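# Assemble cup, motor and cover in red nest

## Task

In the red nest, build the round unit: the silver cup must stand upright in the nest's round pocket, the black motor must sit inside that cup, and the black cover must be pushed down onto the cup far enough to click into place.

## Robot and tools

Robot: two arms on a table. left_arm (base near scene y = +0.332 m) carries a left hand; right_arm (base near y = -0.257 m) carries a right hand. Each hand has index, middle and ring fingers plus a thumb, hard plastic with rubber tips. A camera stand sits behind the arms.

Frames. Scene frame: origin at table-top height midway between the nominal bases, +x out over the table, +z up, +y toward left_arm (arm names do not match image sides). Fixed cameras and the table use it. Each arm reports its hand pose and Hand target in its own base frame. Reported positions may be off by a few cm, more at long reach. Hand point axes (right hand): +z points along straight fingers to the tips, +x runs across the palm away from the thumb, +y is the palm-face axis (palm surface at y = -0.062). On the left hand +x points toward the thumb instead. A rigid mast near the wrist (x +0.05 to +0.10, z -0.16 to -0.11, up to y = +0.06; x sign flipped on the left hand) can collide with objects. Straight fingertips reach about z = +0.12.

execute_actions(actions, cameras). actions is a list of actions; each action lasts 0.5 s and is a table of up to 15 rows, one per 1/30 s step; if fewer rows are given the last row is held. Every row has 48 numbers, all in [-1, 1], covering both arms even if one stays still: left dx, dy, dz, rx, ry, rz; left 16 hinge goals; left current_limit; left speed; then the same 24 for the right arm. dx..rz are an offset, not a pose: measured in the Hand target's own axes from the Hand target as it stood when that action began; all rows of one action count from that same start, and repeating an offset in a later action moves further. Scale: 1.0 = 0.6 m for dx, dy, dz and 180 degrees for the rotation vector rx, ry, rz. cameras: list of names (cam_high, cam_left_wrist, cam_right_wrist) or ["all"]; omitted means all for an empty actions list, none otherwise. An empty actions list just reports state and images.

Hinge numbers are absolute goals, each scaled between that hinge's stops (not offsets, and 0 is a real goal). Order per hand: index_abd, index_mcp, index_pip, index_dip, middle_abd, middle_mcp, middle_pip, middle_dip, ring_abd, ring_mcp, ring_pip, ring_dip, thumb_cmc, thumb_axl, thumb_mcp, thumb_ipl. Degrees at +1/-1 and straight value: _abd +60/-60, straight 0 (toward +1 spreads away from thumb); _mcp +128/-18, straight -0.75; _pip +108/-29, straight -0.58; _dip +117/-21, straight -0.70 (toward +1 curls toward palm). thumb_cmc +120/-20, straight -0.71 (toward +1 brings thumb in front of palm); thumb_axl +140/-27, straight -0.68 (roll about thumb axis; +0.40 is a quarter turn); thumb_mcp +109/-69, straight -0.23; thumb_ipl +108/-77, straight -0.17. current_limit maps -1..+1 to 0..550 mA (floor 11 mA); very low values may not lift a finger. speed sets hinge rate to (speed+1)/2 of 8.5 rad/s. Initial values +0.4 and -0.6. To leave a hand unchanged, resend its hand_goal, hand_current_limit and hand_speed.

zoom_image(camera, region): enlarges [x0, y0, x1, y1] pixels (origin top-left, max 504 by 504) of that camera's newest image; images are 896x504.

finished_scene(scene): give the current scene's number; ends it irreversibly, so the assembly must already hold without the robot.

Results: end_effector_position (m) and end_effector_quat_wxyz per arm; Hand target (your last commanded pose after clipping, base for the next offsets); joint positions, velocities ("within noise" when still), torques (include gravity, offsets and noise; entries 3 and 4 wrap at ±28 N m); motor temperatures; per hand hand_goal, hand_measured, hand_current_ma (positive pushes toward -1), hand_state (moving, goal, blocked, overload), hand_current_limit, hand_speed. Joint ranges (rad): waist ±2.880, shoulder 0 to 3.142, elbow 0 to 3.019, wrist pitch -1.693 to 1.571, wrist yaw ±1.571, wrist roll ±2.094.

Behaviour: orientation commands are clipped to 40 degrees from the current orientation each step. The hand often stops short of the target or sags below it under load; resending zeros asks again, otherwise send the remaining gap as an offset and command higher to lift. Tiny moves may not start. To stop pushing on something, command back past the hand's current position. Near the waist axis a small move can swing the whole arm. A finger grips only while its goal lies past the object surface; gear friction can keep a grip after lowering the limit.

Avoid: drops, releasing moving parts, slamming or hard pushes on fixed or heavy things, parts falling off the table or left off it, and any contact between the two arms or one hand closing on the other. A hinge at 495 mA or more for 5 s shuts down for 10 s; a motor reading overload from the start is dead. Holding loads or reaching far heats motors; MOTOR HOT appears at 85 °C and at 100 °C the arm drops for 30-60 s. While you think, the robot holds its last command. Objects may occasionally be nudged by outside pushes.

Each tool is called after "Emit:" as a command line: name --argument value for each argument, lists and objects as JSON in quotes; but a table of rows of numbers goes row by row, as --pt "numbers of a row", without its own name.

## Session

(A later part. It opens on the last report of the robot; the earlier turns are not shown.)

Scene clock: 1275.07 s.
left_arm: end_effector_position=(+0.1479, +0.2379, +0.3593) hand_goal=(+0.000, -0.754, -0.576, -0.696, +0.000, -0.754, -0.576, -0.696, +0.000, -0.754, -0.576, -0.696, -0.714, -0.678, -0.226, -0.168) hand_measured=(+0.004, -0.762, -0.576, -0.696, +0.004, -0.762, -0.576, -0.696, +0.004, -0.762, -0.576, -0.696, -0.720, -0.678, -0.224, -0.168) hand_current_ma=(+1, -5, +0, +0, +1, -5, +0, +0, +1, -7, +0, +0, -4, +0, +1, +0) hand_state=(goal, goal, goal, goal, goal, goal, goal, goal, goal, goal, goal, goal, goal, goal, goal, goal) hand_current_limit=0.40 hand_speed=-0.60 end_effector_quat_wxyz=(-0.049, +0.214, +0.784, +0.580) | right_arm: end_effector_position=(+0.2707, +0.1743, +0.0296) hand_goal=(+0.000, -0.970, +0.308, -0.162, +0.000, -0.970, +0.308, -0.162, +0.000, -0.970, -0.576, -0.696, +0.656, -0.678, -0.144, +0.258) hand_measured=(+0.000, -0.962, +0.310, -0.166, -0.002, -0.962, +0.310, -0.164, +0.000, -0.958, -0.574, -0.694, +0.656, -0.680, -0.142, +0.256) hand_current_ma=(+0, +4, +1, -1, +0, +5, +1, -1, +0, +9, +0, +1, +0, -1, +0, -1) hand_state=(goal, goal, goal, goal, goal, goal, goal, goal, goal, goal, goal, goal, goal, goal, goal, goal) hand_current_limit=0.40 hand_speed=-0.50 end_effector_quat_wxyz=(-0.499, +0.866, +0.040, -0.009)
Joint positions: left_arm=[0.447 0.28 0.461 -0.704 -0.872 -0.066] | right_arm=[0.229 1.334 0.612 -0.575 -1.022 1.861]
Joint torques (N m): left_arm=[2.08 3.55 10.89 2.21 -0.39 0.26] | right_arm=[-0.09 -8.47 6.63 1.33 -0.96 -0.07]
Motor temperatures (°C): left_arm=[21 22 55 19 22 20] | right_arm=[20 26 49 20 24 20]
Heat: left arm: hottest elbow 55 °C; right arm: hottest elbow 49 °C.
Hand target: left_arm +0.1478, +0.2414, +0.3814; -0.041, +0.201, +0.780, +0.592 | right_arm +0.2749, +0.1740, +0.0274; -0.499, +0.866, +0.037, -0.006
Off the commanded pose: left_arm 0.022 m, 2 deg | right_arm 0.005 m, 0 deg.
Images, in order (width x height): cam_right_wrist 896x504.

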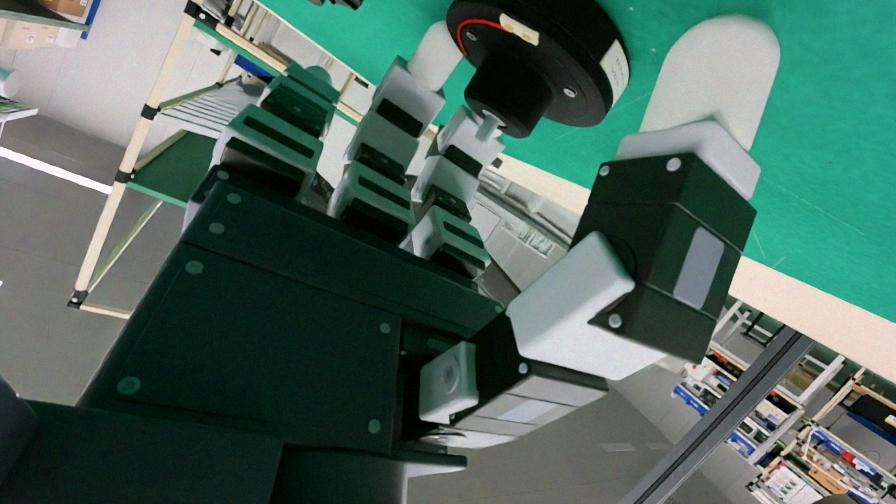

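Emit:
execute_actions --actions '[[[0,0,0,0,0,0,0,-0.754,-0.576,-0.696,0,-0.754,-0.576,-0.696,0,-0.754,-0.576,-0.696,-0.714,-0.678,-0.226,-0.168,0.4,-0.6,0,0,0,0,0,0,0,-0.93,0.55,-0.233,0,-0.93,0.55,-0.233,0,-0.97,-0.576,-0.696,0.657,-0.678,-0.139,0.392,0.1,-0.7]],[[0,0,0,0,0,0,0,-0.754,-0.576,-0.696,0,-0.754,-0.576,-0.696,0,-0.754,-0.576,-0.696,-0.714,-0.678,-0.226,-0.168,0.4,-0.6,0,0.0173,0.01,0,0,0,0,-0.93,0.55,-0.233,0,-0.93,0.55,-0.233,0,-0.97,-0.576,-0.696,0.657,-0.678,-0.139,0.392,0.1,-0.7]],[[0,0,0,0,0,0,0,-0.754,-0.576,-0.696,0,-0.754,-0.576,-0.696,0,-0.754,-0.576,-0.696,-0.714,-0.678,-0.226,-0.168,0.4,-0.6,0,0,0,0,0,0,0,-0.93,0.55,-0.233,0,-0.93,0.55,-0.233,0,-0.97,-0.576,-0.696,0.657,-0.678,-0.139,0.392,0.1,-0.7]]]' --cameras '["cam_right_wrist"]'

Emit:
zoom_image --camera "cam_right_wrist" --region '[396, 0, 800, 180]'

Scene clock: 1392.20 s.
left_arm: end_effector_position=(+0.1479, +0.2379, +0.3593) hand_goal=(+0.000, -0.754, -0.576, -0.696, +0.000, -0.754, -0.576, -0.696, +0.000, -0.754, -0.576, -0.696, -0.714, -0.678, -0.226, -0.168) hand_measured=(+0.004, -0.762, -0.576, -0.696, +0.004, -0.762, -0.576, -0.696, +0.004, -0.762, -0.576, -0.696, -0.720, -0.678, -0.224, -0.168) hand_current_ma=(+1, -5, +0, +0, +1, -5, +0, +0, +1, -7, +0, +0, -4, +0, +1, +0) hand_state=(goal, goal, goal, goal, goal, goal, goal, goal, goal, goal, goal, goal, goal, goal, goal, goal) hand_current_limit=0.40 hand_speed=-0.60 end_effector_quat_wxyz=(-0.049, +0.214, +0.784, +0.580) | right_arm: end_effector_position=(+0.2722, +0.1763, +0.0235) hand_goal=(+0.000, -0.930, +0.550, -0.234, +0.000, -0.930, +0.550, -0.234, +0.000, -0.970, -0.576, -0.696, +0.656, -0.678, -0.140, +0.392) hand_measured=(+0.000, -0.932, +0.558, -0.228, -0.002, -0.928, +0.550, -0.234, +0.000, -0.958, -0.574, -0.694, +0.656, -0.680, -0.142, +0.390) hand_current_ma=(+0, +0, +4, +3, +0, +1, +0, +0, +0, +9, +0, +1, +0, -1, +0, -1) hand_state=(goal, goal, goal, goal, goal, goal, goal, goal, goal, goal, goal, goal, goal, goal, goal, goal) hand_current_limit=0.10 hand_speed=-0.70 end_effector_quat_wxyz=(-0.503, +0.863, +0.038, -0.009)
Joint positions: left_arm=[0.447 0.28 0.461 -0.704 -0.872 -0.066] | right_arm=[0.229 1.355 0.605 -0.537 -1.03 1.872]
Joint torques (N m): left_arm=[2.08 3.55 10.92 2.22 -0.39 0.26] | right_arm=[-0.15 -7.77 6.05 1.48 -0.57 -0.18]
Motor temperatures (°C): left_arm=[21 21 57 19 22 20] | right_arm=[20 25 46 20 24 20]
Heat: left arm: hottest elbow 57 °C; right arm: hottest elbow 46 °C.
Hand target: left_arm +0.1478, +0.2414, +0.3814; -0.041, +0.201, +0.780, +0.592 | right_arm +0.2752, +0.1739, +0.0154; -0.499, +0.866, +0.037, -0.006
Off the commanded pose: left_arm 0.022 m, 2 deg | right_arm 0.009 m, 1 deg.
Images, in order (width x height): cam_right_wrist 896x504.

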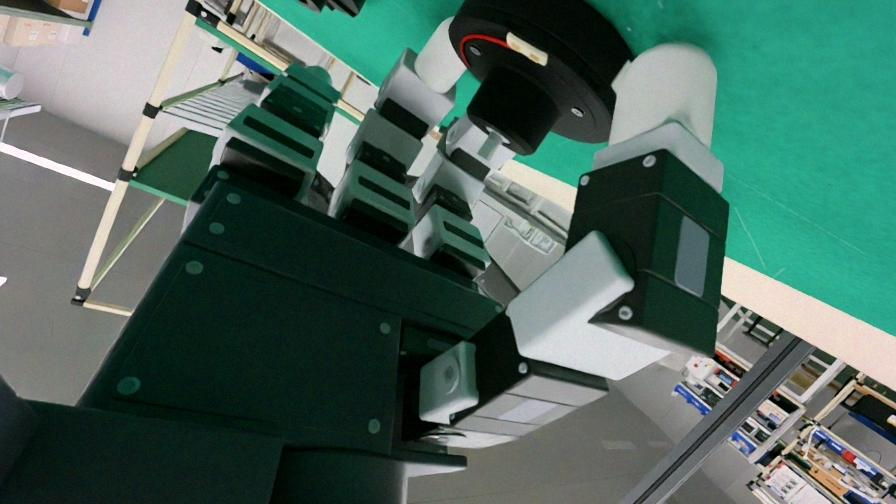

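Scaled by 1.248 from the camera's 896x504 image, which has a finer 1280x720 frame.

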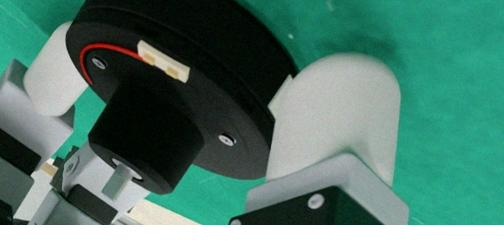

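Emit:
execute_actions --actions '[[[0,0,0,0,0,0,0,-0.754,-0.576,-0.696,0,-0.754,-0.576,-0.696,0,-0.754,-0.576,-0.696,-0.714,-0.678,-0.226,-0.168,0.4,-0.6,0.0005,-0.0388,-0.0147,0,0,0,0,-0.97,0.5,-0.233,0,-0.97,0.5,-0.233,0,-0.97,-0.576,-0.696,0.657,-0.678,-0.18,0.41,0.1,-0.7]],[[0,0,0,0,0,0,0,-0.754,-0.576,-0.696,0,-0.754,-0.576,-0.696,0,-0.754,-0.576,-0.696,-0.714,-0.678,-0.226,-0.168,0.4,-0.6,0,0,0,0,0,0,0,-0.97,0.44,-0.233,0,-0.97,0.44,-0.233,0,-0.97,-0.576,-0.696,0.657,-0.678,-0.18,0.41,0.1,-0.7]]]' --cameras '["cam_right_wrist"]'

Emit:
zoom_image --camera "cam_right_wrist" --region '[396, 0, 800, 180]'

Scene clock: 1406.67 s.
left_arm: end_effector_position=(+0.1479, +0.2379, +0.3593) hand_goal=(+0.000, -0.754, -0.576, -0.696, +0.000, -0.754, -0.576, -0.696, +0.000, -0.754, -0.576, -0.696, -0.714, -0.678, -0.226, -0.168) hand_measured=(+0.004, -0.762, -0.576, -0.696, +0.004, -0.762, -0.576, -0.696, +0.004, -0.762, -0.576, -0.696, -0.720, -0.678, -0.224, -0.168) hand_current_ma=(+1, -5, +0, +0, +1, -5, +0, +0, +1, -7, +0, +0, -4, +0, +1, +0) hand_state=(goal, goal, goal, goal, goal, goal, goal, goal, goal, goal, goal, goal, goal, goal, goal, goal) hand_current_limit=0.40 hand_speed=-0.60 end_effector_quat_wxyz=(-0.049, +0.214, +0.784, +0.580) | right_arm: end_effector_position=(+0.2670, +0.1738, +0.0291) hand_goal=(+0.000, -0.970, +0.440, -0.234, +0.000, -0.970, +0.440, -0.234, +0.000, -0.970, -0.576, -0.696, +0.656, -0.678, -0.180, +0.410) hand_measured=(+0.000, -0.952, +0.444, -0.232, -0.002, -0.952, +0.442, -0.232, +0.000, -0.958, -0.574, -0.694, +0.656, -0.680, -0.176, +0.408) hand_current_ma=(+0, +18, +1, +1, +0, +18, +1, +1, +0, +9, +0, +1, +0, -1, +2, -1) hand_state=(goal, goal, goal, goal, goal, goal, goal, goal, goal, goal, goal, goal, goal, goal, goal, goal) hand_current_limit=0.10 hand_speed=-0.70 end_effector_quat_wxyz=(-0.498, +0.866, +0.031, -0.014)
Joint positions: left_arm=[0.447 0.28 0.461 -0.704 -0.872 -0.066] | right_arm=[0.229 1.329 0.605 -0.57 -1.02 1.883]
Joint torques (N m): left_arm=[1.96 3.55 10.91 2.21 -0.39 0.27] | right_arm=[1.08 -10.7 8.05 0.31 -0.85 -0.04]
Motor temperatures (°C): left_arm=[21 21 57 19 22 20] | right_arm=[20 25 44 20 23 20]
Heat: left arm: hottest elbow 57 °C; right arm: hottest elbow 44 °C.
Hand target: left_arm +0.1478, +0.2414, +0.3814; -0.041, +0.201, +0.780, +0.592 | right_arm +0.2745, +0.1780, +0.0399; -0.499, +0.866, +0.037, -0.006
Off the commanded pose: left_arm 0.022 m, 2 deg | right_arm 0.014 m, 1 deg.
Images, in order (width x height): cam_right_wrist 896x504.

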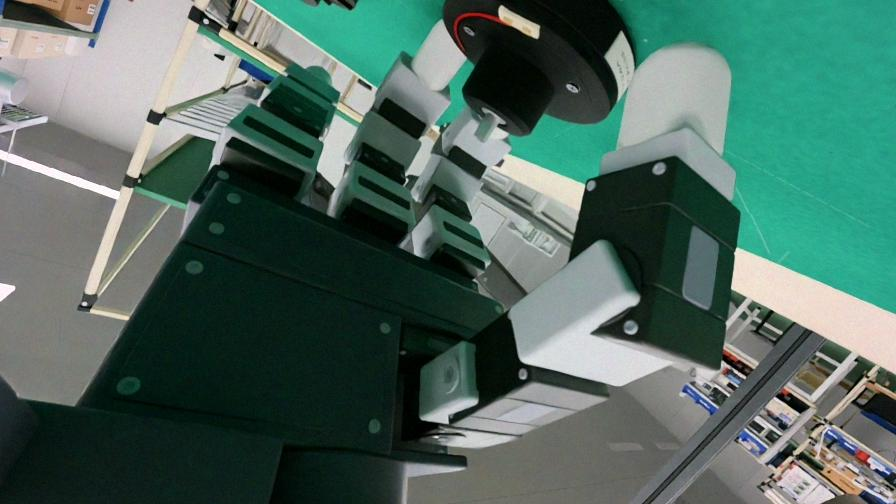

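Scaled by 1.248 from the camera's 896x504 image, which has a finer 1280x720 frame.

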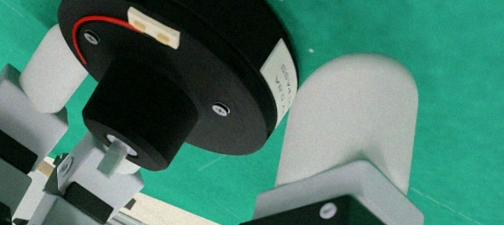

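Emit:
execute_actions --actions '[[[0,0,0,0,0,0,0,-0.754,-0.576,-0.696,0,-0.754,-0.576,-0.696,0,-0.754,-0.576,-0.696,-0.714,-0.678,-0.226,-0.168,0.4,-0.6,0,0.0192,0.0092,0,0,0,0,-1,0.56,-0.233,0,-1,0.56,-0.233,0,-0.97,-0.576,-0.696,0.657,-0.678,-0.18,0.41,0.1,-0.7]],[[0,0,0,0,0,0,0,-0.754,-0.576,-0.696,0,-0.754,-0.576,-0.696,0,-0.754,-0.576,-0.696,-0.714,-0.678,-0.226,-0.168,0.4,-0.6,0,0.0192,0.0092,0,0,0,0,-1,0.56,-0.233,0,-1,0.56,-0.233,0,-0.97,-0.576,-0.696,0.657,-0.678,-0.18,0.41,0.1,-0.7]],[[0,0,0,0,0,0,0,-0.754,-0.576,-0.696,0,-0.754,-0.576,-0.696,0,-0.754,-0.576,-0.696,-0.714,-0.678,-0.226,-0.168,0.4,-0.6,0,0,0,0,0,0,0,-1,0.56,-0.233,0,-1,0.56,-0.233,0,-0.97,-0.576,-0.696,0.657,-0.678,-0.18,0.41,0.1,-0.7]]]' --cameras '["cam_right_wrist"]'

Emit:
zoom_image --camera "cam_right_wrist" --region '[396, 0, 800, 180]'

Scene clock: 1423.83 s.
left_arm: end_effector_position=(+0.1479, +0.2379, +0.3593) hand_goal=(+0.000, -0.754, -0.576, -0.696, +0.000, -0.754, -0.576, -0.696, +0.000, -0.754, -0.576, -0.696, -0.714, -0.678, -0.226, -0.168) hand_measured=(+0.004, -0.762, -0.576, -0.696, +0.004, -0.762, -0.576, -0.696, +0.004, -0.762, -0.576, -0.696, -0.720, -0.678, -0.224, -0.168) hand_current_ma=(+1, -5, +0, +0, +1, -5, +0, +0, +1, -7, +0, +0, -4, +0, +1, +0) hand_state=(goal, goal, goal, goal, goal, goal, goal, goal, goal, goal, goal, goal, goal, goal, goal, goal) hand_current_limit=0.40 hand_speed=-0.60 end_effector_quat_wxyz=(-0.049, +0.214, +0.784, +0.580) | right_arm: end_effector_position=(+0.2734, +0.1759, +0.0214) hand_goal=(+0.000, -1.000, +0.560, -0.234, +0.000, -1.000, +0.560, -0.234, +0.000, -0.970, -0.576, -0.696, +0.656, -0.678, -0.180, +0.410) hand_measured=(+0.000, -0.990, +0.570, -0.226, -0.002, -0.982, +0.564, -0.232, +0.000, -0.958, -0.574, -0.694, +0.654, -0.680, -0.176, +0.408) hand_current_ma=(+0, +8, +6, +4, +0, +17, +1, +1, +0, +9, +0, +1, +0, -1, +2, -1) hand_state=(goal, goal, goal, goal, goal, goal, goal, goal, goal, goal, goal, goal, goal, goal, goal, goal) hand_current_limit=0.10 hand_speed=-0.70 end_effector_quat_wxyz=(-0.501, +0.865, +0.035, -0.008)
Joint positions: left_arm=[0.447 0.28 0.461 -0.704 -0.872 -0.066] | right_arm=[0.229 1.36 0.603 -0.524 -1.024 1.883]
Joint torques (N m): left_arm=[2.02 3.49 10.92 2.19 -0.39 0.27] | right_arm=[0.44 -7.94 6 1.55 -0.74 -0.17]
Motor temperatures (°C): left_arm=[21 21 57 19 22 20] | right_arm=[20 25 44 20 23 20]
Heat: left arm: hottest elbow 57 °C; right arm: hottest elbow 44 °C.
Hand target: left_arm +0.1478, +0.2414, +0.3814; -0.041, +0.201, +0.780, +0.592 | right_arm +0.2753, +0.1760, +0.0145; -0.499, +0.866, +0.037, -0.006
Off the commanded pose: left_arm 0.022 m, 2 deg | right_arm 0.007 m, 0 deg.
Images, in order (width x height): cam_right_wrist 896x504.

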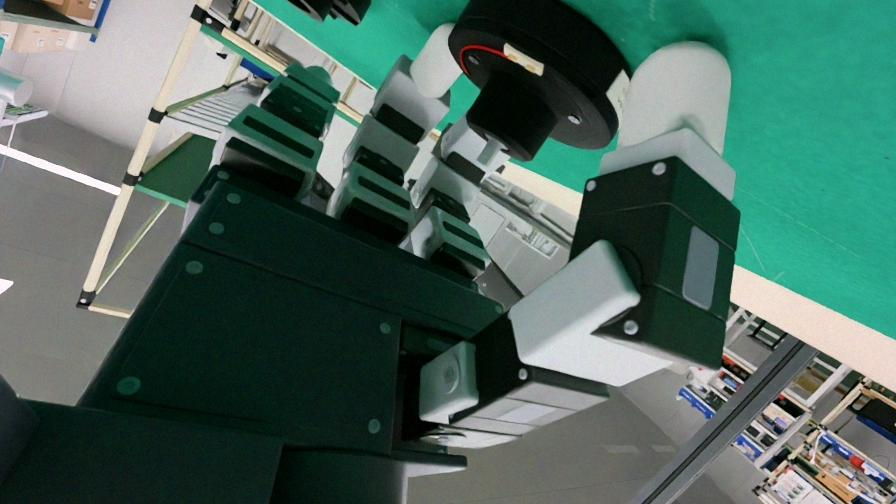

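Scaled by 1.248 from the camera's 896x504 image, which has a finer 1280x720 frame.

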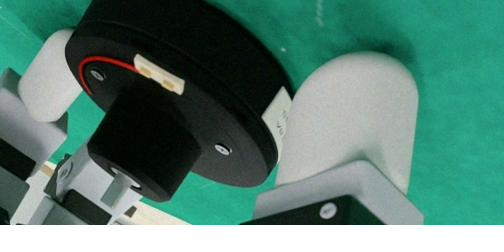

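Emit:
zoom_image --camera "cam_right_wrist" --region '[400, 0, 560, 120]'

Emit:
zoom_image --camera "cam_right_wrist" --region '[560, 0, 740, 160]'

Scaled by 3.150 from the camera's 896x504 image, which has a finer 1280x720 frame.

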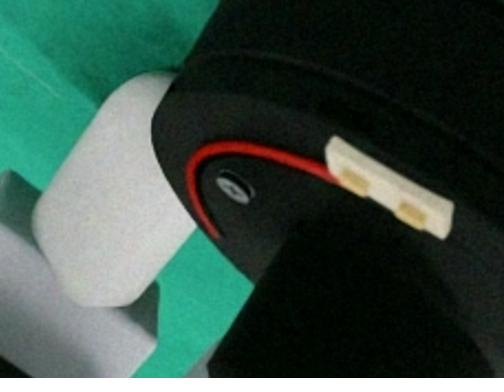

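Scaled by 2.800 from the camera's 896x504 image, which has a finer 1280x720 frame.

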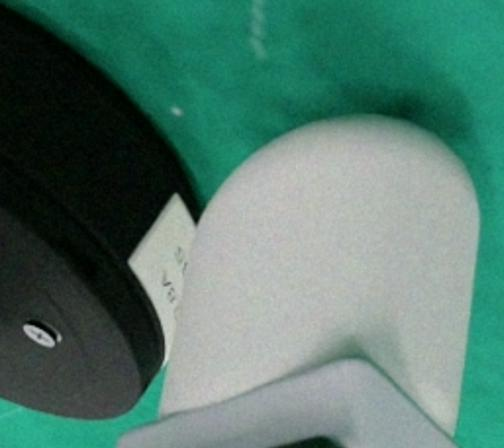

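Emit:
execute_actions --actions '[[[0,0,0,0,0,0,0,-0.754,-0.576,-0.696,0,-0.754,-0.576,-0.696,0,-0.754,-0.576,-0.696,-0.714,-0.678,-0.226,-0.168,0.4,-0.6,0,0,0,0,0,0,0,-0.92,0.62,-0.233,0,-0.92,0.62,-0.233,0,-0.97,-0.576,-0.696,0.657,-0.678,-0.08,0.36,0.1,-0.8]],[[0,0,0,0,0,0,0,-0.754,-0.576,-0.696,0,-0.754,-0.576,-0.696,0,-0.754,-0.576,-0.696,-0.714,-0.678,-0.226,-0.168,0.4,-0.6,0,0,0,0,0,0,0,-0.89,0.7,-0.233,0,-0.89,0.7,-0.233,0,-0.97,-0.576,-0.696,0.657,-0.678,0.06,0.346,0.2,-0.8]],[[0,0,0,0,0,0,0,-0.754,-0.576,-0.696,0,-0.754,-0.576,-0.696,0,-0.754,-0.576,-0.696,-0.714,-0.678,-0.226,-0.168,0.4,-0.6,0,0,0,0,0,0,0,-0.89,0.7,-0.233,0,-0.89,0.7,-0.233,0,-0.97,-0.576,-0.696,0.657,-0.678,0.06,0.346,0.2,-0.8]]]' --cameras '["cam_right_wrist"]'

Emit:
zoom_image --camera "cam_right_wrist" --region '[396, 0, 800, 180]'

Scene clock: 1443.37 s.
left_arm: end_effector_position=(+0.1479, +0.2379, +0.3593) hand_goal=(+0.000, -0.754, -0.576, -0.696, +0.000, -0.754, -0.576, -0.696, +0.000, -0.754, -0.576, -0.696, -0.714, -0.678, -0.226, -0.168) hand_measured=(+0.004, -0.762, -0.576, -0.696, +0.004, -0.762, -0.576, -0.696, +0.004, -0.762, -0.576, -0.696, -0.720, -0.678, -0.224, -0.168) hand_current_ma=(+1, -5, +0, +0, +1, -5, +0, +0, +1, -7, +0, +0, -4, +0, +1, +0) hand_state=(goal, goal, goal, goal, goal, goal, goal, goal, goal, goal, goal, goal, goal, goal, goal, goal) hand_current_limit=0.40 hand_speed=-0.60 end_effector_quat_wxyz=(-0.049, +0.214, +0.784, +0.580) | right_arm: end_effector_position=(+0.2743, +0.1778, +0.0219) hand_goal=(+0.000, -0.890, +0.700, -0.234, +0.000, -0.890, +0.700, -0.234, +0.000, -0.970, -0.576, -0.696, +0.656, -0.678, +0.060, +0.346) hand_measured=(+0.000, -0.948, +0.624, -0.248, +0.000, -0.922, +0.626, -0.252, +0.000, -0.958, -0.574, -0.694, +0.654, -0.680, -0.062, +0.338) hand_current_ma=(+0, -109, -153, -11, +0, -44, -148, -14, +0, +9, +0, +1, -1, -1, -330, -5) hand_state=(goal, blocked, blocked, goal, goal, blocked, blocked, goal, goal, goal, goal, goal, goal, goal, blocked, goal) hand_current_limit=0.20 hand_speed=-0.80 end_effector_quat_wxyz=(-0.504, +0.863, +0.038, -0.007)
Joint positions: left_arm=[0.447 0.28 0.461 -0.704 -0.872 -0.066] | right_arm=[0.23 1.361 0.603 -0.516 -1.031 1.884]
Joint torques (N m): left_arm=[1.9 3.55 10.92 2.19 -0.39 0.27] | right_arm=[0.32 -8.18 6 1.26 -0.46 -0.17]
Motor temperatures (°C): left_arm=[21 21 57 19 22 20] | right_arm=[20 25 44 20 23 20]
Heat: left arm: hottest elbow 57 °C; right arm: hottest elbow 44 °C.
Hand target: left_arm +0.1478, +0.2414, +0.3814; -0.041, +0.201, +0.780, +0.592 | right_arm +0.2752, +0.1760, +0.0144; -0.499, +0.866, +0.037, -0.006
Off the commanded pose: left_arm 0.022 m, 2 deg | right_arm 0.008 m, 1 deg.
Images, in order (width x height): cam_right_wrist 896x504.

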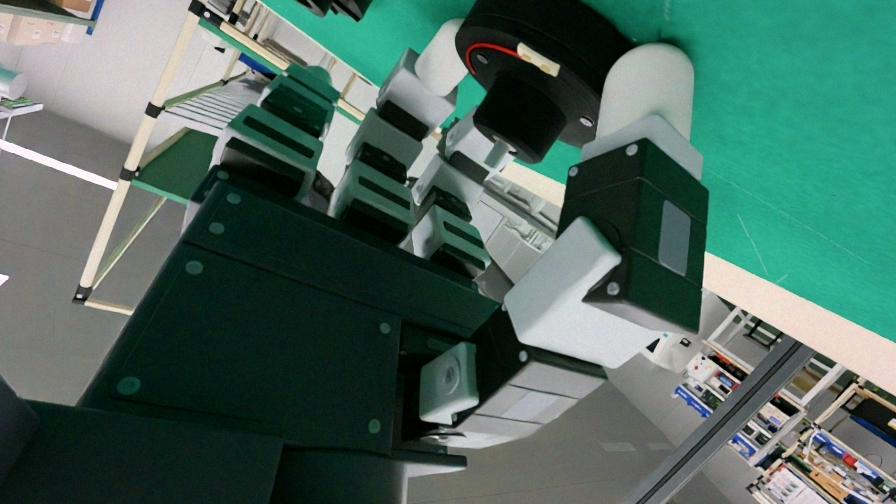

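Scaled by 1.248 from the camera's 896x504 image, which has a finer 1280x720 frame.

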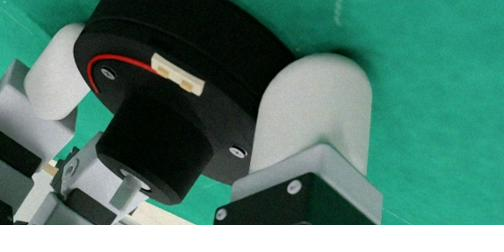

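Emit:
execute_actions --actions '[[[0,0,0,0,0,0,0,-0.754,-0.576,-0.696,0,-0.754,-0.576,-0.696,0,-0.754,-0.576,-0.696,-0.714,-0.678,-0.226,-0.168,0.4,-0.6,0,-0.0433,-0.025,0,0,0,0,-0.89,0.70,-0.233,0,-0.89,0.70,-0.233,0,-0.97,-0.576,-0.696,0.657,-0.678,0.06,0.346,0.2,-0.8]],[[0,0,0,0,0,0,0,-0.754,-0.576,-0.696,0,-0.754,-0.576,-0.696,0,-0.754,-0.576,-0.696,-0.714,-0.678,-0.226,-0.168,0.4,-0.6,0,-0.0577,-0.0333,0,0,0,0,-0.89,0.70,-0.233,0,-0.89,0.70,-0.233,0,-0.97,-0.576,-0.696,0.657,-0.678,0.06,0.346,0.2,-0.8]],[[0,0,0,0,0,0,0,-0.754,-0.576,-0.696,0,-0.754,-0.576,-0.696,0,-0.754,-0.576,-0.696,-0.714,-0.678,-0.226,-0.168,0.4,-0.6,0,-0.0577,-0.0333,0,0,0,0,-0.89,0.70,-0.233,0,-0.89,0.70,-0.233,0,-0.97,-0.576,-0.696,0.657,-0.678,0.06,0.346,0.2,-0.8]]]' --cameras '["cam_high","cam_right_wrist"]'

Scene clock: 1469.97 s.
left_arm: end_effector_position=(+0.1479, +0.2379, +0.3593) hand_goal=(+0.000, -0.754, -0.576, -0.696, +0.000, -0.754, -0.576, -0.696, +0.000, -0.754, -0.576, -0.696, -0.714, -0.678, -0.226, -0.168) hand_measured=(+0.004, -0.762, -0.576, -0.696, +0.004, -0.762, -0.576, -0.696, +0.004, -0.762, -0.576, -0.696, -0.720, -0.678, -0.224, -0.168) hand_current_ma=(+1, -5, +0, +0, +1, -5, +0, +0, +1, -7, +0, +0, -4, +0, +1, +0) hand_state=(goal, goal, goal, goal, goal, goal, goal, goal, goal, goal, goal, goal, goal, goal, goal, goal) hand_current_limit=0.40 hand_speed=-0.60 end_effector_quat_wxyz=(-0.049, +0.214, +0.784, +0.580) | right_arm: end_effector_position=(+0.2543, +0.1699, +0.1007) hand_goal=(+0.000, -0.890, +0.700, -0.234, +0.000, -0.890, +0.700, -0.234, +0.000, -0.970, -0.576, -0.696, +0.656, -0.678, +0.060, +0.346) hand_measured=(+0.000, -0.942, +0.628, -0.250, +0.000, -0.924, +0.642, -0.252, +0.000, -0.958, -0.574, -0.694, +0.650, -0.680, -0.060, +0.320) hand_current_ma=(+0, -89, -138, -13, +0, -48, -99, -15, +0, +9, +0, +1, -2, -1, -330, -45) hand_state=(goal, blocked, blocked, goal, goal, blocked, blocked, goal, goal, goal, goal, goal, goal, goal, blocked, blocked) hand_current_limit=0.20 hand_speed=-0.80 end_effector_quat_wxyz=(-0.491, +0.870, +0.022, -0.027)
Joint positions: left_arm=[0.447 0.28 0.461 -0.704 -0.872 -0.066] | right_arm=[0.23 1.17 0.705 -0.864 -1.01 1.884]
Joint torques (N m): left_arm=[1.96 3.55 10.92 2.19 -0.39 0.26] | right_arm=[0.56 -9.23 11.45 0.28 -1.31 -0.11]
Motor temperatures (°C): left_arm=[21 21 57 19 22 20] | right_arm=[20 25 43 20 22 20]
Heat: left arm: hottest elbow 57 °C; right arm: hottest elbow 43 °C.
Hand target: left_arm +0.1478, +0.2414, +0.3814; -0.041, +0.201, +0.780, +0.592 | right_arm +0.2724, +0.1761, +0.1243; -0.499, +0.866, +0.037, -0.006
Off the commanded pose: left_arm 0.022 m, 2 deg | right_arm 0.030 m, 3 deg.
Images, in order (width x height): cam_high 896x504, cam_right_wrist 896x504.

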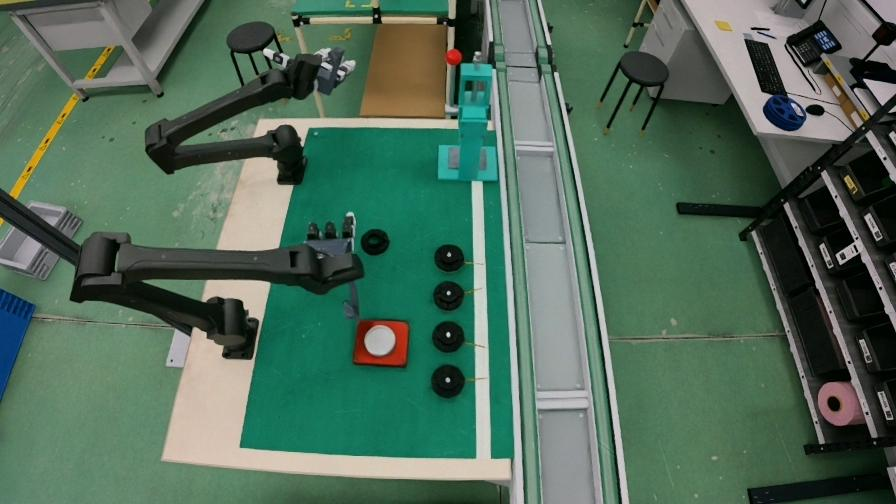

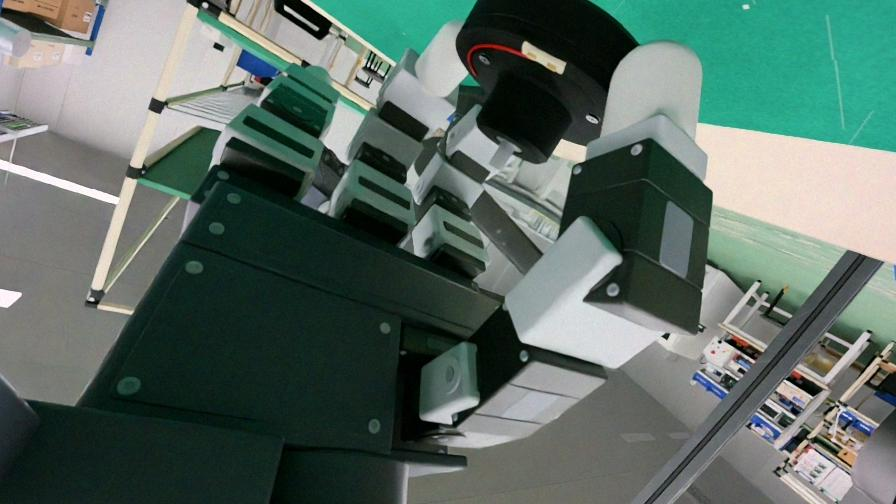

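Emit:
execute_actions --actions '[[[0,0,0,0,0,0,0,-0.754,-0.576,-0.696,0,-0.754,-0.576,-0.696,0,-0.754,-0.576,-0.696,-0.714,-0.678,-0.226,-0.168,0.4,-0.6,0.038,0.0287,-0.0829,-0.0014,0.048,0.0279,0,-0.89,0.70,-0.233,0,-0.89,0.70,-0.233,0,-0.97,-0.576,-0.696,0.657,-0.678,0.06,0.346,0.2,-0.8]],[[0,0,0,0,0,0,0,-0.754,-0.576,-0.696,0,-0.754,-0.576,-0.696,0,-0.754,-0.576,-0.696,-0.714,-0.678,-0.226,-0.168,0.4,-0.6,0.038,0.0287,-0.0829,-0.0014,0.048,0.0279,0,-0.89,0.70,-0.233,0,-0.89,0.70,-0.233,0,-0.97,-0.576,-0.696,0.657,-0.678,0.06,0.346,0.2,-0.8]],[[0,0,0,0,0,0,0,-0.754,-0.576,-0.696,0,-0.754,-0.576,-0.696,0,-0.754,-0.576,-0.696,-0.714,-0.678,-0.226,-0.168,0.4,-0.6,0.038,0.0287,-0.0829,-0.0014,0.048,0.0279,0,-0.89,0.70,-0.233,0,-0.89,0.70,-0.233,0,-0.97,-0.576,-0.696,0.657,-0.678,0.06,0.346,0.2,-0.8]],[[0,0,0,0,0,0,0,-0.754,-0.576,-0.696,0,-0.754,-0.576,-0.696,0,-0.754,-0.576,-0.696,-0.714,-0.678,-0.226,-0.168,0.4,-0.6,0,0,0,0,0,0,0,-0.89,0.70,-0.233,0,-0.89,0.70,-0.233,0,-0.97,-0.576,-0.696,0.657,-0.678,0.06,0.346,0.2,-0.8]]]' --cameras '["cam_right_wrist","cam_high"]'

Scene clock: 1485.07 s.
left_arm: end_effector_position=(+0.1479, +0.2379, +0.3593) hand_goal=(+0.000, -0.754, -0.576, -0.696, +0.000, -0.754, -0.576, -0.696, +0.000, -0.754, -0.576, -0.696, -0.714, -0.678, -0.226, -0.168) hand_measured=(+0.004, -0.762, -0.576, -0.696, +0.004, -0.762, -0.576, -0.696, +0.004, -0.762, -0.576, -0.696, -0.720, -0.678, -0.224, -0.168) hand_current_ma=(+1, -5, +0, +0, +1, -5, +0, +0, +1, -7, +0, +0, -4, +0, +1, +0) hand_state=(goal, goal, goal, goal, goal, goal, goal, goal, goal, goal, goal, goal, goal, goal, goal, goal) hand_current_limit=0.40 hand_speed=-0.60 end_effector_quat_wxyz=(-0.049, +0.214, +0.784, +0.580) | right_arm: end_effector_position=(+0.3034, +0.0220, +0.1283) hand_goal=(+0.000, -0.890, +0.700, -0.234, +0.000, -0.890, +0.700, -0.234, +0.000, -0.970, -0.576, -0.696, +0.656, -0.678, +0.060, +0.346) hand_measured=(+0.000, -0.940, +0.630, -0.252, +0.000, -0.924, +0.644, -0.252, +0.000, -0.958, -0.574, -0.694, +0.650, -0.682, -0.060, +0.318) hand_current_ma=(+0, -86, -131, -16, +0, -48, -91, -15, +0, +9, +0, +1, -3, -1, -330, -49) hand_state=(goal, blocked, blocked, goal, goal, blocked, blocked, goal, goal, goal, goal, goal, goal, goal, blocked, blocked) hand_current_limit=0.20 hand_speed=-0.80 end_effector_quat_wxyz=(-0.481, +0.847, -0.204, +0.094)
Joint positions: left_arm=[0.447 0.28 0.461 -0.704 -0.872 -0.066] | right_arm=[-0.287 1.136 0.76 -0.965 -1.008 1.884]
Joint torques (N m): left_arm=[1.96 3.49 10.92 2.18 -0.39 0.27] | right_arm=[-0.03 -9.47 12.18 0.27 -1.45 -0.11]
Motor temperatures (°C): left_arm=[21 21 57 19 22 20] | right_arm=[20 25 46 20 24 20]
Heat: left arm: hottest elbow 57 °C; right arm: hottest elbow 46 °C.
Hand target: left_arm +0.1478, +0.2414, +0.3814; -0.041, +0.201, +0.780, +0.592 | right_arm +0.3231, +0.0167, +0.1565; -0.484, +0.846, -0.188, +0.123
Off the commanded pose: left_arm 0.022 m, 2 deg | right_arm 0.035 m, 4 deg.
Images, in order (width x height): cam_high 896x504, cam_right_wrist 896x504.

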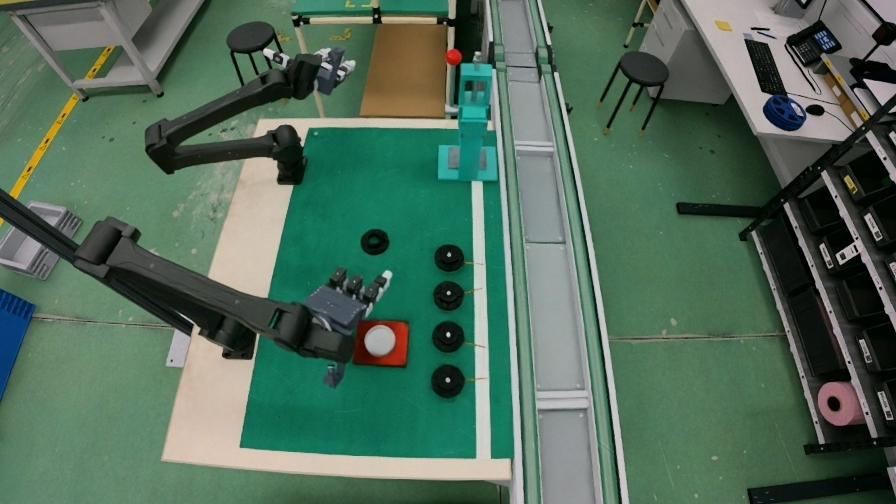

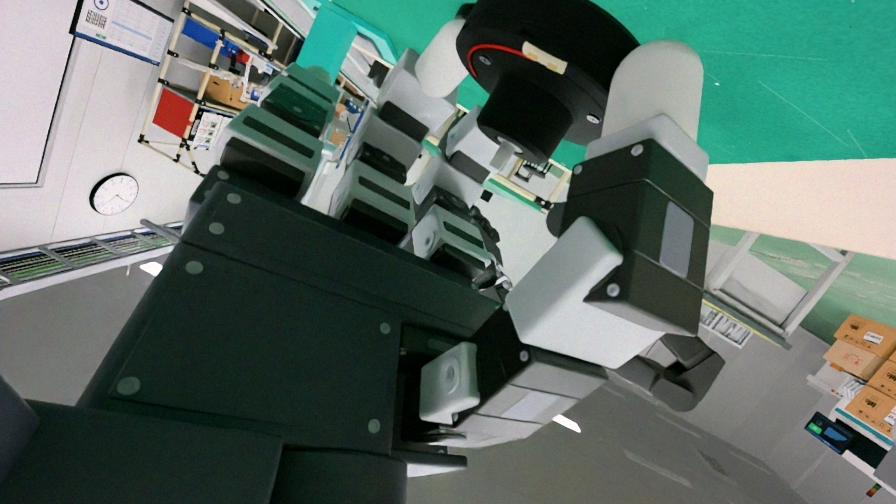

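Emit:
zoom_image --camera "cam_high" --region '[340, 304, 424, 378]'

Emit:
zoom_image --camera "cam_right_wrist" --region '[440, 0, 660, 170]'

Scaled by 6.000 from the camera's 896x504 image, which has a finer 1280x720 frame.

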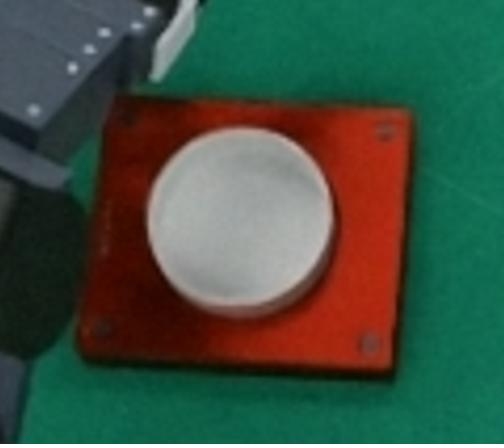

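Scaled by 2.291 from the camera's 896x504 image, which has a finer 1280x720 frame.

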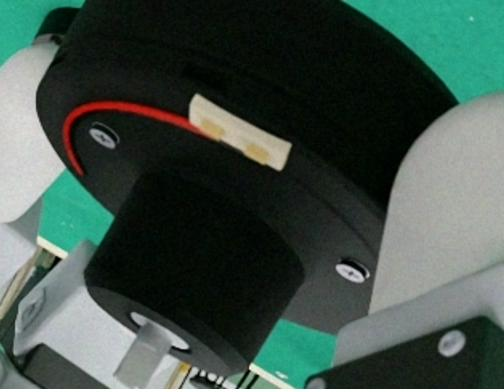

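Emit:
execute_actions --actions '[[[0,0,0,0,0,0,0,-0.754,-0.576,-0.696,0,-0.754,-0.576,-0.696,0,-0.754,-0.576,-0.696,-0.714,-0.678,-0.226,-0.168,0.4,-0.6,0.0739,0.0021,0.0003,0,0,0,0,-0.89,0.70,-0.233,0,-0.89,0.70,-0.233,0,-0.97,-0.576,-0.696,0.657,-0.678,0.06,0.346,0.2,-0.8]],[[0,0,0,0,0,0,0,-0.754,-0.576,-0.696,0,-0.754,-0.576,-0.696,0,-0.754,-0.576,-0.696,-0.714,-0.678,-0.226,-0.168,0.4,-0.6,0.0739,0.0021,0.0003,0,0,0,0,-0.89,0.70,-0.233,0,-0.89,0.70,-0.233,0,-0.97,-0.576,-0.696,0.657,-0.678,0.06,0.346,0.2,-0.8]],[[0,0,0,0,0,0,0,-0.754,-0.576,-0.696,0,-0.754,-0.576,-0.696,0,-0.754,-0.576,-0.696,-0.714,-0.678,-0.226,-0.168,0.4,-0.6,0,0,0,0,0,0,0,-0.89,0.70,-0.233,0,-0.89,0.70,-0.233,0,-0.97,-0.576,-0.696,0.657,-0.678,0.06,0.346,0.2,-0.8]]]' --cameras '[]'

Scene clock: 1505.20 s.
left_arm: end_effector_position=(+0.1479, +0.2379, +0.3593) hand_goal=(+0.000, -0.754, -0.576, -0.696, +0.000, -0.754, -0.576, -0.696, +0.000, -0.754, -0.576, -0.696, -0.714, -0.678, -0.226, -0.168) hand_measured=(+0.004, -0.762, -0.576, -0.696, +0.004, -0.762, -0.576, -0.696, +0.004, -0.762, -0.576, -0.696, -0.720, -0.678, -0.224, -0.168) hand_current_ma=(+1, -5, +0, +0, +1, -5, +0, +0, +1, -7, +0, +0, -4, +0, +1, +0) hand_state=(goal, goal, goal, goal, goal, goal, goal, goal, goal, goal, goal, goal, goal, goal, goal, goal) hand_current_limit=0.40 hand_speed=-0.60 end_effector_quat_wxyz=(-0.049, +0.214, +0.784, +0.580) | right_arm: end_effector_position=(+0.3818, -0.0158, +0.1337) hand_goal=(+0.000, -0.890, +0.700, -0.234, +0.000, -0.890, +0.700, -0.234, +0.000, -0.970, -0.576, -0.696, +0.656, -0.678, +0.060, +0.346) hand_measured=(+0.000, -0.940, +0.630, -0.252, +0.000, -0.924, +0.646, -0.252, +0.000, -0.958, -0.574, -0.694, +0.648, -0.682, -0.060, +0.318) hand_current_ma=(+0, -86, -131, -16, +0, -48, -90, -15, +0, +9, +0, +1, -4, -1, -330, -49) hand_state=(goal, blocked, blocked, goal, goal, blocked, blocked, goal, goal, goal, goal, goal, goal, goal, blocked, blocked) hand_current_limit=0.20 hand_speed=-0.80 end_effector_quat_wxyz=(-0.481, +0.847, -0.200, +0.101)
Joint positions: left_arm=[0.447 0.28 0.461 -0.704 -0.872 -0.066] | right_arm=[-0.325 1.371 0.977 -0.99 -1.018 1.813]
Joint torques (N m): left_arm=[2.02 3.43 10.91 2.21 -0.39 0.27] | right_arm=[-0.09 -11.99 12.15 0.18 -1.47 -0.13]
Motor temperatures (°C): left_arm=[21 21 58 19 22 20] | right_arm=[20 25 53 20 25 20]
Heat: left arm: hottest elbow 58 °C; right arm: hottest elbow 53 °C.
Hand target: left_arm +0.1478, +0.2414, +0.3814; -0.041, +0.201, +0.780, +0.592 | right_arm +0.4025, -0.0230, +0.1565; -0.484, +0.846, -0.188, +0.123
Off the commanded pose: left_arm 0.022 m, 2 deg | right_arm 0.032 m, 3 deg.
No camera images: "cameras" was empty.

Emit:
execute_actions --actions '[[[0,0,0,0,0,0,0,-0.754,-0.576,-0.696,0,-0.754,-0.576,-0.696,0,-0.754,-0.576,-0.696,-0.714,-0.678,-0.226,-0.168,0.4,-0.6,-0.0004,0.0499,0.0328,0,0,0,0,-0.89,0.70,-0.233,0,-0.89,0.70,-0.233,0,-0.97,-0.576,-0.696,0.657,-0.678,0.06,0.346,0.2,-0.8]],[[0,0,0,0,0,0,0,-0.754,-0.576,-0.696,0,-0.754,-0.576,-0.696,0,-0.754,-0.576,-0.696,-0.714,-0.678,-0.226,-0.168,0.4,-0.6,-0.0004,0.0499,0.0328,0,0,0,0,-0.89,0.70,-0.233,0,-0.89,0.70,-0.233,0,-0.97,-0.576,-0.696,0.657,-0.678,0.06,0.346,0.2,-0.8]],[[0,0,0,0,0,0,0,-0.754,-0.576,-0.696,0,-0.754,-0.576,-0.696,0,-0.754,-0.576,-0.696,-0.714,-0.678,-0.226,-0.168,0.4,-0.6,0,0,0,0,0,0,0,-0.89,0.70,-0.233,0,-0.89,0.70,-0.233,0,-0.97,-0.576,-0.696,0.657,-0.678,0.06,0.346,0.2,-0.8]]]' --cameras '["cam_right_wrist"]'

Scene clock: 1518.43 s.
left_arm: end_effector_position=(+0.1479, +0.2379, +0.3593) hand_goal=(+0.000, -0.754, -0.576, -0.696, +0.000, -0.754, -0.576, -0.696, +0.000, -0.754, -0.576, -0.696, -0.714, -0.678, -0.226, -0.168) hand_measured=(+0.004, -0.762, -0.576, -0.696, +0.004, -0.762, -0.576, -0.696, +0.004, -0.762, -0.576, -0.696, -0.720, -0.678, -0.224, -0.168) hand_current_ma=(+1, -5, +0, +0, +1, -5, +0, +0, +1, -7, +0, +0, -4, +0, +1, +0) hand_state=(goal, goal, goal, goal, goal, goal, goal, goal, goal, goal, goal, goal, goal, goal, goal, goal) hand_current_limit=0.40 hand_speed=-0.60 end_effector_quat_wxyz=(-0.049, +0.214, +0.784, +0.580) | right_arm: end_effector_position=(+0.3952, -0.0199, +0.0766) hand_goal=(+0.000, -0.890, +0.700, -0.234, +0.000, -0.890, +0.700, -0.234, +0.000, -0.970, -0.576, -0.696, +0.656, -0.678, +0.060, +0.346) hand_measured=(+0.000, -0.940, +0.630, -0.254, +0.000, -0.924, +0.646, -0.252, +0.000, -0.958, -0.574, -0.694, +0.648, -0.682, -0.060, +0.318) hand_current_ma=(+0, -86, -131, -17, +0, -48, -90, -15, +0, +9, +0, +1, -4, -2, -330, -49) hand_state=(goal, blocked, blocked, goal, goal, blocked, blocked, goal, goal, goal, goal, goal, goal, goal, blocked, blocked) hand_current_limit=0.20 hand_speed=-0.80 end_effector_quat_wxyz=(-0.482, +0.847, -0.196, +0.110)
Joint positions: left_arm=[0.447 0.28 0.461 -0.704 -0.872 -0.066] | right_arm=[-0.325 1.471 0.91 -0.801 -1.02 1.817]
Joint torques (N m): left_arm=[1.96 3.49 10.91 2.19 -0.39 0.26] | right_arm=[0.73 -13.63 8.2 1.2 -1.29 -0.02]
Motor temperatures (°C): left_arm=[21 21 58 19 22 20] | right_arm=[20 25 58 20 26 20]
Heat: left arm: hottest elbow 58 °C; right arm: hottest elbow 58 °C.
Hand target: left_arm +0.1478, +0.2414, +0.3814; -0.041, +0.201, +0.780, +0.592 | right_arm +0.4054, -0.0200, +0.0849; -0.484, +0.846, -0.188, +0.123
Off the commanded pose: left_arm 0.022 m, 2 deg | right_arm 0.013 m, 2 deg.
Images, in order (width x height): cam_right_wrist 896x504.

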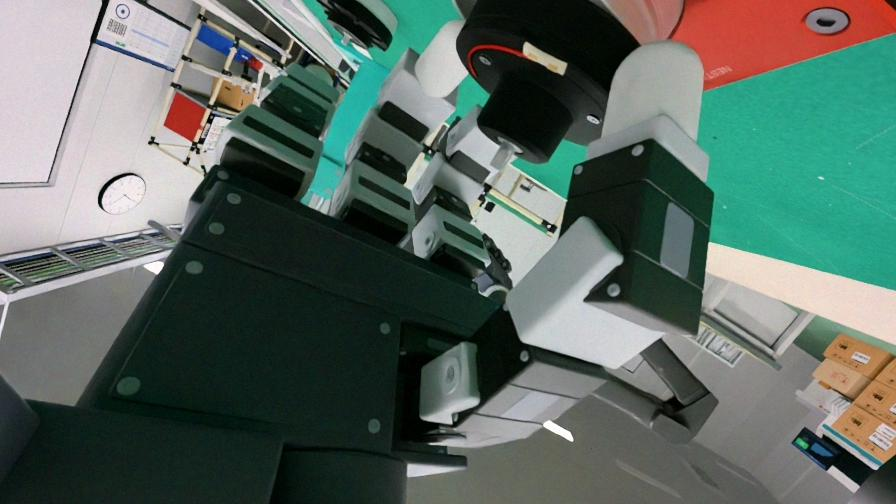

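Emit:
zoom_image --camera "cam_right_wrist" --region '[440, 0, 720, 120]'

Scaled by 1.800 from the camera's 896x504 image, which has a finer 1280x720 frame.

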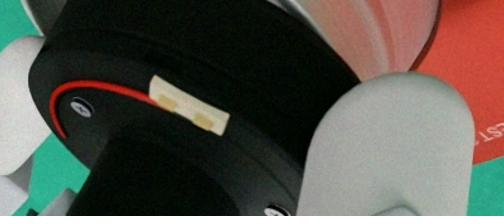

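Emit:
execute_actions --actions '[[[0,0,0,0,0,0,0,-0.754,-0.576,-0.696,0,-0.754,-0.576,-0.696,0,-0.754,-0.576,-0.696,-0.714,-0.678,-0.226,-0.168,0.4,-0.6,-0.0007,0.0231,0.0134,0,0,0,0,-0.89,0.70,-0.233,0,-0.89,0.70,-0.233,0,-0.97,-0.576,-0.696,0.657,-0.678,0.06,0.346,0.2,-0.8]],[[0,0,0,0,0,0,0,-0.754,-0.576,-0.696,0,-0.754,-0.576,-0.696,0,-0.754,-0.576,-0.696,-0.714,-0.678,-0.226,-0.168,0.4,-0.6,0,0,0,0,0,0,0,-0.89,0.70,-0.233,0,-0.89,0.70,-0.233,0,-0.97,-0.576,-0.696,0.657,-0.678,0.06,0.346,0.2,-0.8]]]' --cameras '["cam_right_wrist"]'

Emit:
zoom_image --camera "cam_right_wrist" --region '[440, 0, 720, 120]'

Scene clock: 1531.67 s.
left_arm: end_effector_position=(+0.1479, +0.2379, +0.3593) hand_goal=(+0.000, -0.754, -0.576, -0.696, +0.000, -0.754, -0.576, -0.696, +0.000, -0.754, -0.576, -0.696, -0.714, -0.678, -0.226, -0.168) hand_measured=(+0.004, -0.762, -0.576, -0.696, +0.004, -0.762, -0.576, -0.696, +0.004, -0.762, -0.576, -0.696, -0.720, -0.678, -0.224, -0.168) hand_current_ma=(+1, -5, +0, +0, +1, -5, +0, +0, +1, -7, +0, +0, -4, +0, +1, +0) hand_state=(goal, goal, goal, goal, goal, goal, goal, goal, goal, goal, goal, goal, goal, goal, goal, goal) hand_current_limit=0.40 hand_speed=-0.60 end_effector_quat_wxyz=(-0.049, +0.214, +0.784, +0.580) | right_arm: end_effector_position=(+0.4014, -0.0206, +0.0764) hand_goal=(+0.000, -0.890, +0.700, -0.234, +0.000, -0.890, +0.700, -0.234, +0.000, -0.970, -0.576, -0.696, +0.656, -0.678, +0.060, +0.346) hand_measured=(+0.000, -0.940, +0.630, -0.254, +0.000, -0.924, +0.646, -0.252, +0.000, -0.958, -0.574, -0.694, +0.646, -0.684, -0.060, +0.318) hand_current_ma=(+0, -86, -131, -17, +0, -45, -90, -15, +0, +9, +0, +1, -5, -3, -330, -49) hand_state=(goal, blocked, blocked, goal, goal, blocked, blocked, goal, goal, goal, goal, goal, goal, goal, blocked, blocked) hand_current_limit=0.20 hand_speed=-0.80 end_effector_quat_wxyz=(-0.483, +0.845, -0.194, +0.121)
Joint positions: left_arm=[0.447 0.28 0.461 -0.704 -0.872 -0.066] | right_arm=[-0.325 1.471 0.905 -0.759 -1.025 1.837]
Joint torques (N m): left_arm=[2.02 3.43 10.91 2.18 -0.39 0.27] | right_arm=[0.73 -11.58 6.97 1.57 -1.06 -0.19]
Motor temperatures (°C): left_arm=[21 21 58 19 22 20] | right_arm=[20 26 57 20 26 20]
Heat: left arm: hottest elbow 58 °C; right arm: hottest elbow 57 °C.
Hand target: left_arm +0.1478, +0.2414, +0.3814; -0.041, +0.201, +0.780, +0.592 | right_arm +0.4055, -0.0200, +0.0690; -0.484, +0.846, -0.188, +0.123
Off the commanded pose: left_arm 0.022 m, 2 deg | right_arm 0.009 m, 1 deg.
Images, in order (width x height): cam_right_wrist 896x504.

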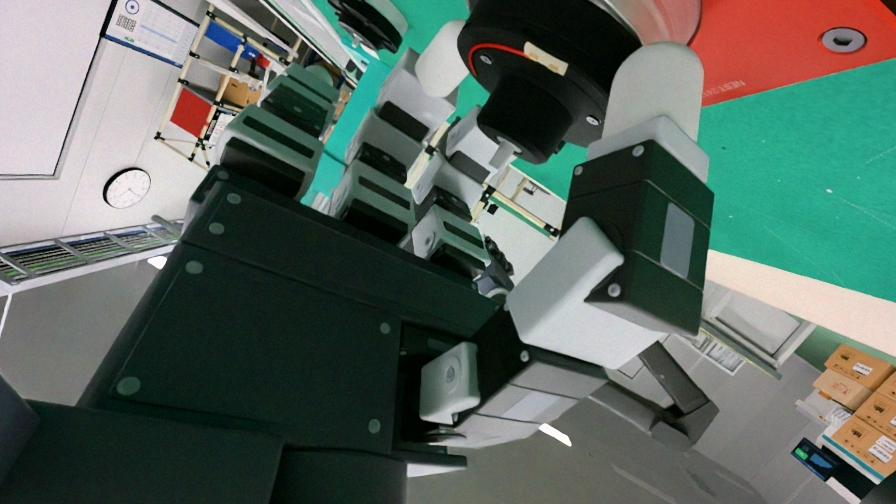

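Scaled by 1.800 from the camera's 896x504 image, which has a finer 1280x720 frame.

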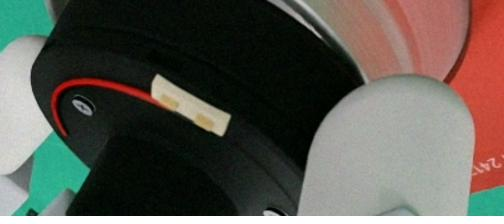

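Emit:
execute_actions --actions '[[[0,0,0,0,0,0,0,-0.754,-0.576,-0.696,0,-0.754,-0.576,-0.696,0,-0.754,-0.576,-0.696,-0.714,-0.678,-0.226,-0.168,0.4,-0.6,-0.0003,0.0115,0.0067,0,0,0,0,-0.89,0.70,-0.233,0,-0.89,0.70,-0.233,0,-0.97,-0.576,-0.696,0.657,-0.678,0.06,0.346,0.2,-0.8]],[[0,0,0,0,0,0,0,-0.754,-0.576,-0.696,0,-0.754,-0.576,-0.696,0,-0.754,-0.576,-0.696,-0.714,-0.678,-0.226,-0.168,0.4,-0.6,0,0,0,0,0,0,0,-0.89,0.70,-0.233,0,-0.89,0.70,-0.233,0,-0.97,-0.576,-0.696,0.657,-0.678,0.06,0.346,0.2,-0.8]]]' --cameras '["cam_right_wrist"]'

Emit:
zoom_image --camera "cam_right_wrist" --region '[440, 0, 720, 120]'

Scene clock: 1543.27 s.
left_arm: end_effector_position=(+0.1479, +0.2379, +0.3593) hand_goal=(+0.000, -0.754, -0.576, -0.696, +0.000, -0.754, -0.576, -0.696, +0.000, -0.754, -0.576, -0.696, -0.714, -0.678, -0.226, -0.168) hand_measured=(+0.004, -0.762, -0.576, -0.696, +0.004, -0.762, -0.576, -0.696, +0.004, -0.762, -0.576, -0.696, -0.720, -0.678, -0.224, -0.168) hand_current_ma=(+1, -5, +0, +0, +1, -5, +0, +0, +1, -7, +0, +0, -4, +0, +1, +0) hand_state=(goal, goal, goal, goal, goal, goal, goal, goal, goal, goal, goal, goal, goal, goal, goal, goal) hand_current_limit=0.40 hand_speed=-0.60 end_effector_quat_wxyz=(-0.049, +0.214, +0.784, +0.580) | right_arm: end_effector_position=(+0.4033, -0.0209, +0.0756) hand_goal=(+0.000, -0.890, +0.700, -0.234, +0.000, -0.890, +0.700, -0.234, +0.000, -0.970, -0.576, -0.696, +0.656, -0.678, +0.060, +0.346) hand_measured=(+0.000, -0.940, +0.632, -0.254, +0.000, -0.924, +0.646, -0.254, +0.000, -0.958, -0.574, -0.694, +0.648, -0.682, -0.060, +0.324) hand_current_ma=(+0, -86, -130, -17, +0, -45, -90, -17, +0, +9, +0, +1, -4, -2, -330, -34) hand_state=(goal, blocked, blocked, goal, goal, blocked, blocked, goal, goal, goal, goal, goal, goal, goal, blocked, blocked) hand_current_limit=0.20 hand_speed=-0.80 end_effector_quat_wxyz=(-0.484, +0.844, -0.194, +0.125)
Joint positions: left_arm=[0.447 0.28 0.461 -0.704 -0.872 -0.066] | right_arm=[-0.325 1.471 0.901 -0.74 -1.026 1.846]
Joint torques (N m): left_arm=[2.02 3.49 10.93 2.18 -0.39 0.27] | right_arm=[0.73 -10.46 6.43 1.65 -1.02 -0.28]
Motor temperatures (°C): left_arm=[21 21 58 19 22 20] | right_arm=[20 26 56 20 25 20]
Heat: left arm: hottest elbow 58 °C; right arm: hottest elbow 56 °C.
Hand target: left_arm +0.1478, +0.2414, +0.3814; -0.041, +0.201, +0.780, +0.592 | right_arm +0.4055, -0.0200, +0.0609; -0.484, +0.846, -0.188, +0.123
Off the commanded pose: left_arm 0.022 m, 2 deg | right_arm 0.015 m, 1 deg.
Images, in order (width x height): cam_right_wrist 896x504.

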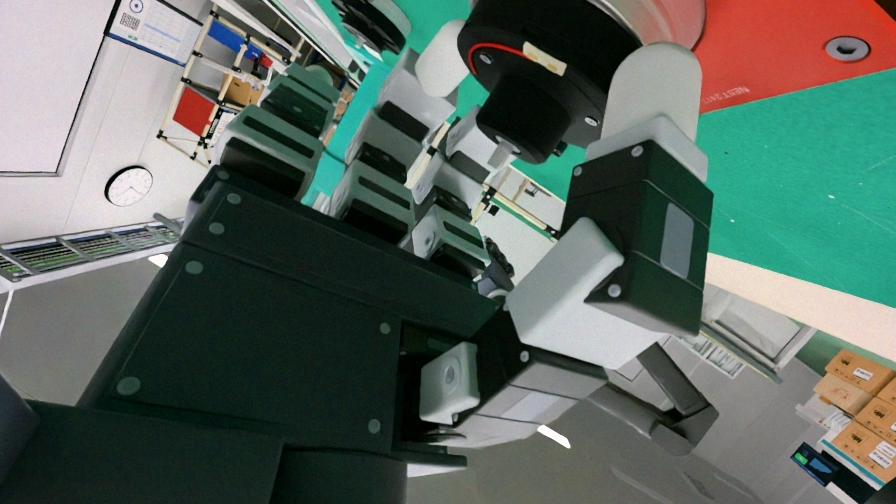

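Scaled by 1.800 from the camera's 896x504 image, which has a finer 1280x720 frame.

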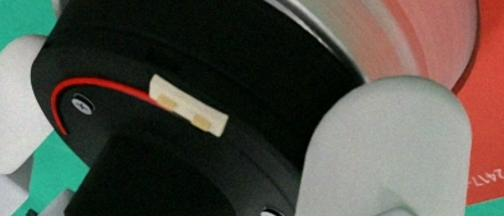

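Emit:
zoom_image --camera "cam_right_wrist" --region '[560, 0, 720, 90]'

Scaled by 3.150 from the camera's 896x504 image, which has a finer 1280x720 frame.

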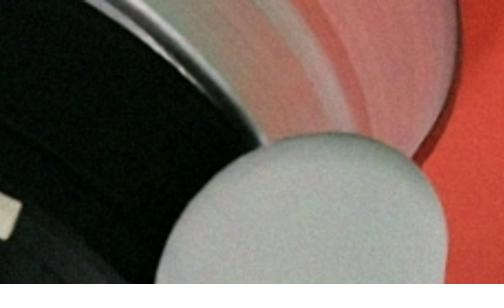

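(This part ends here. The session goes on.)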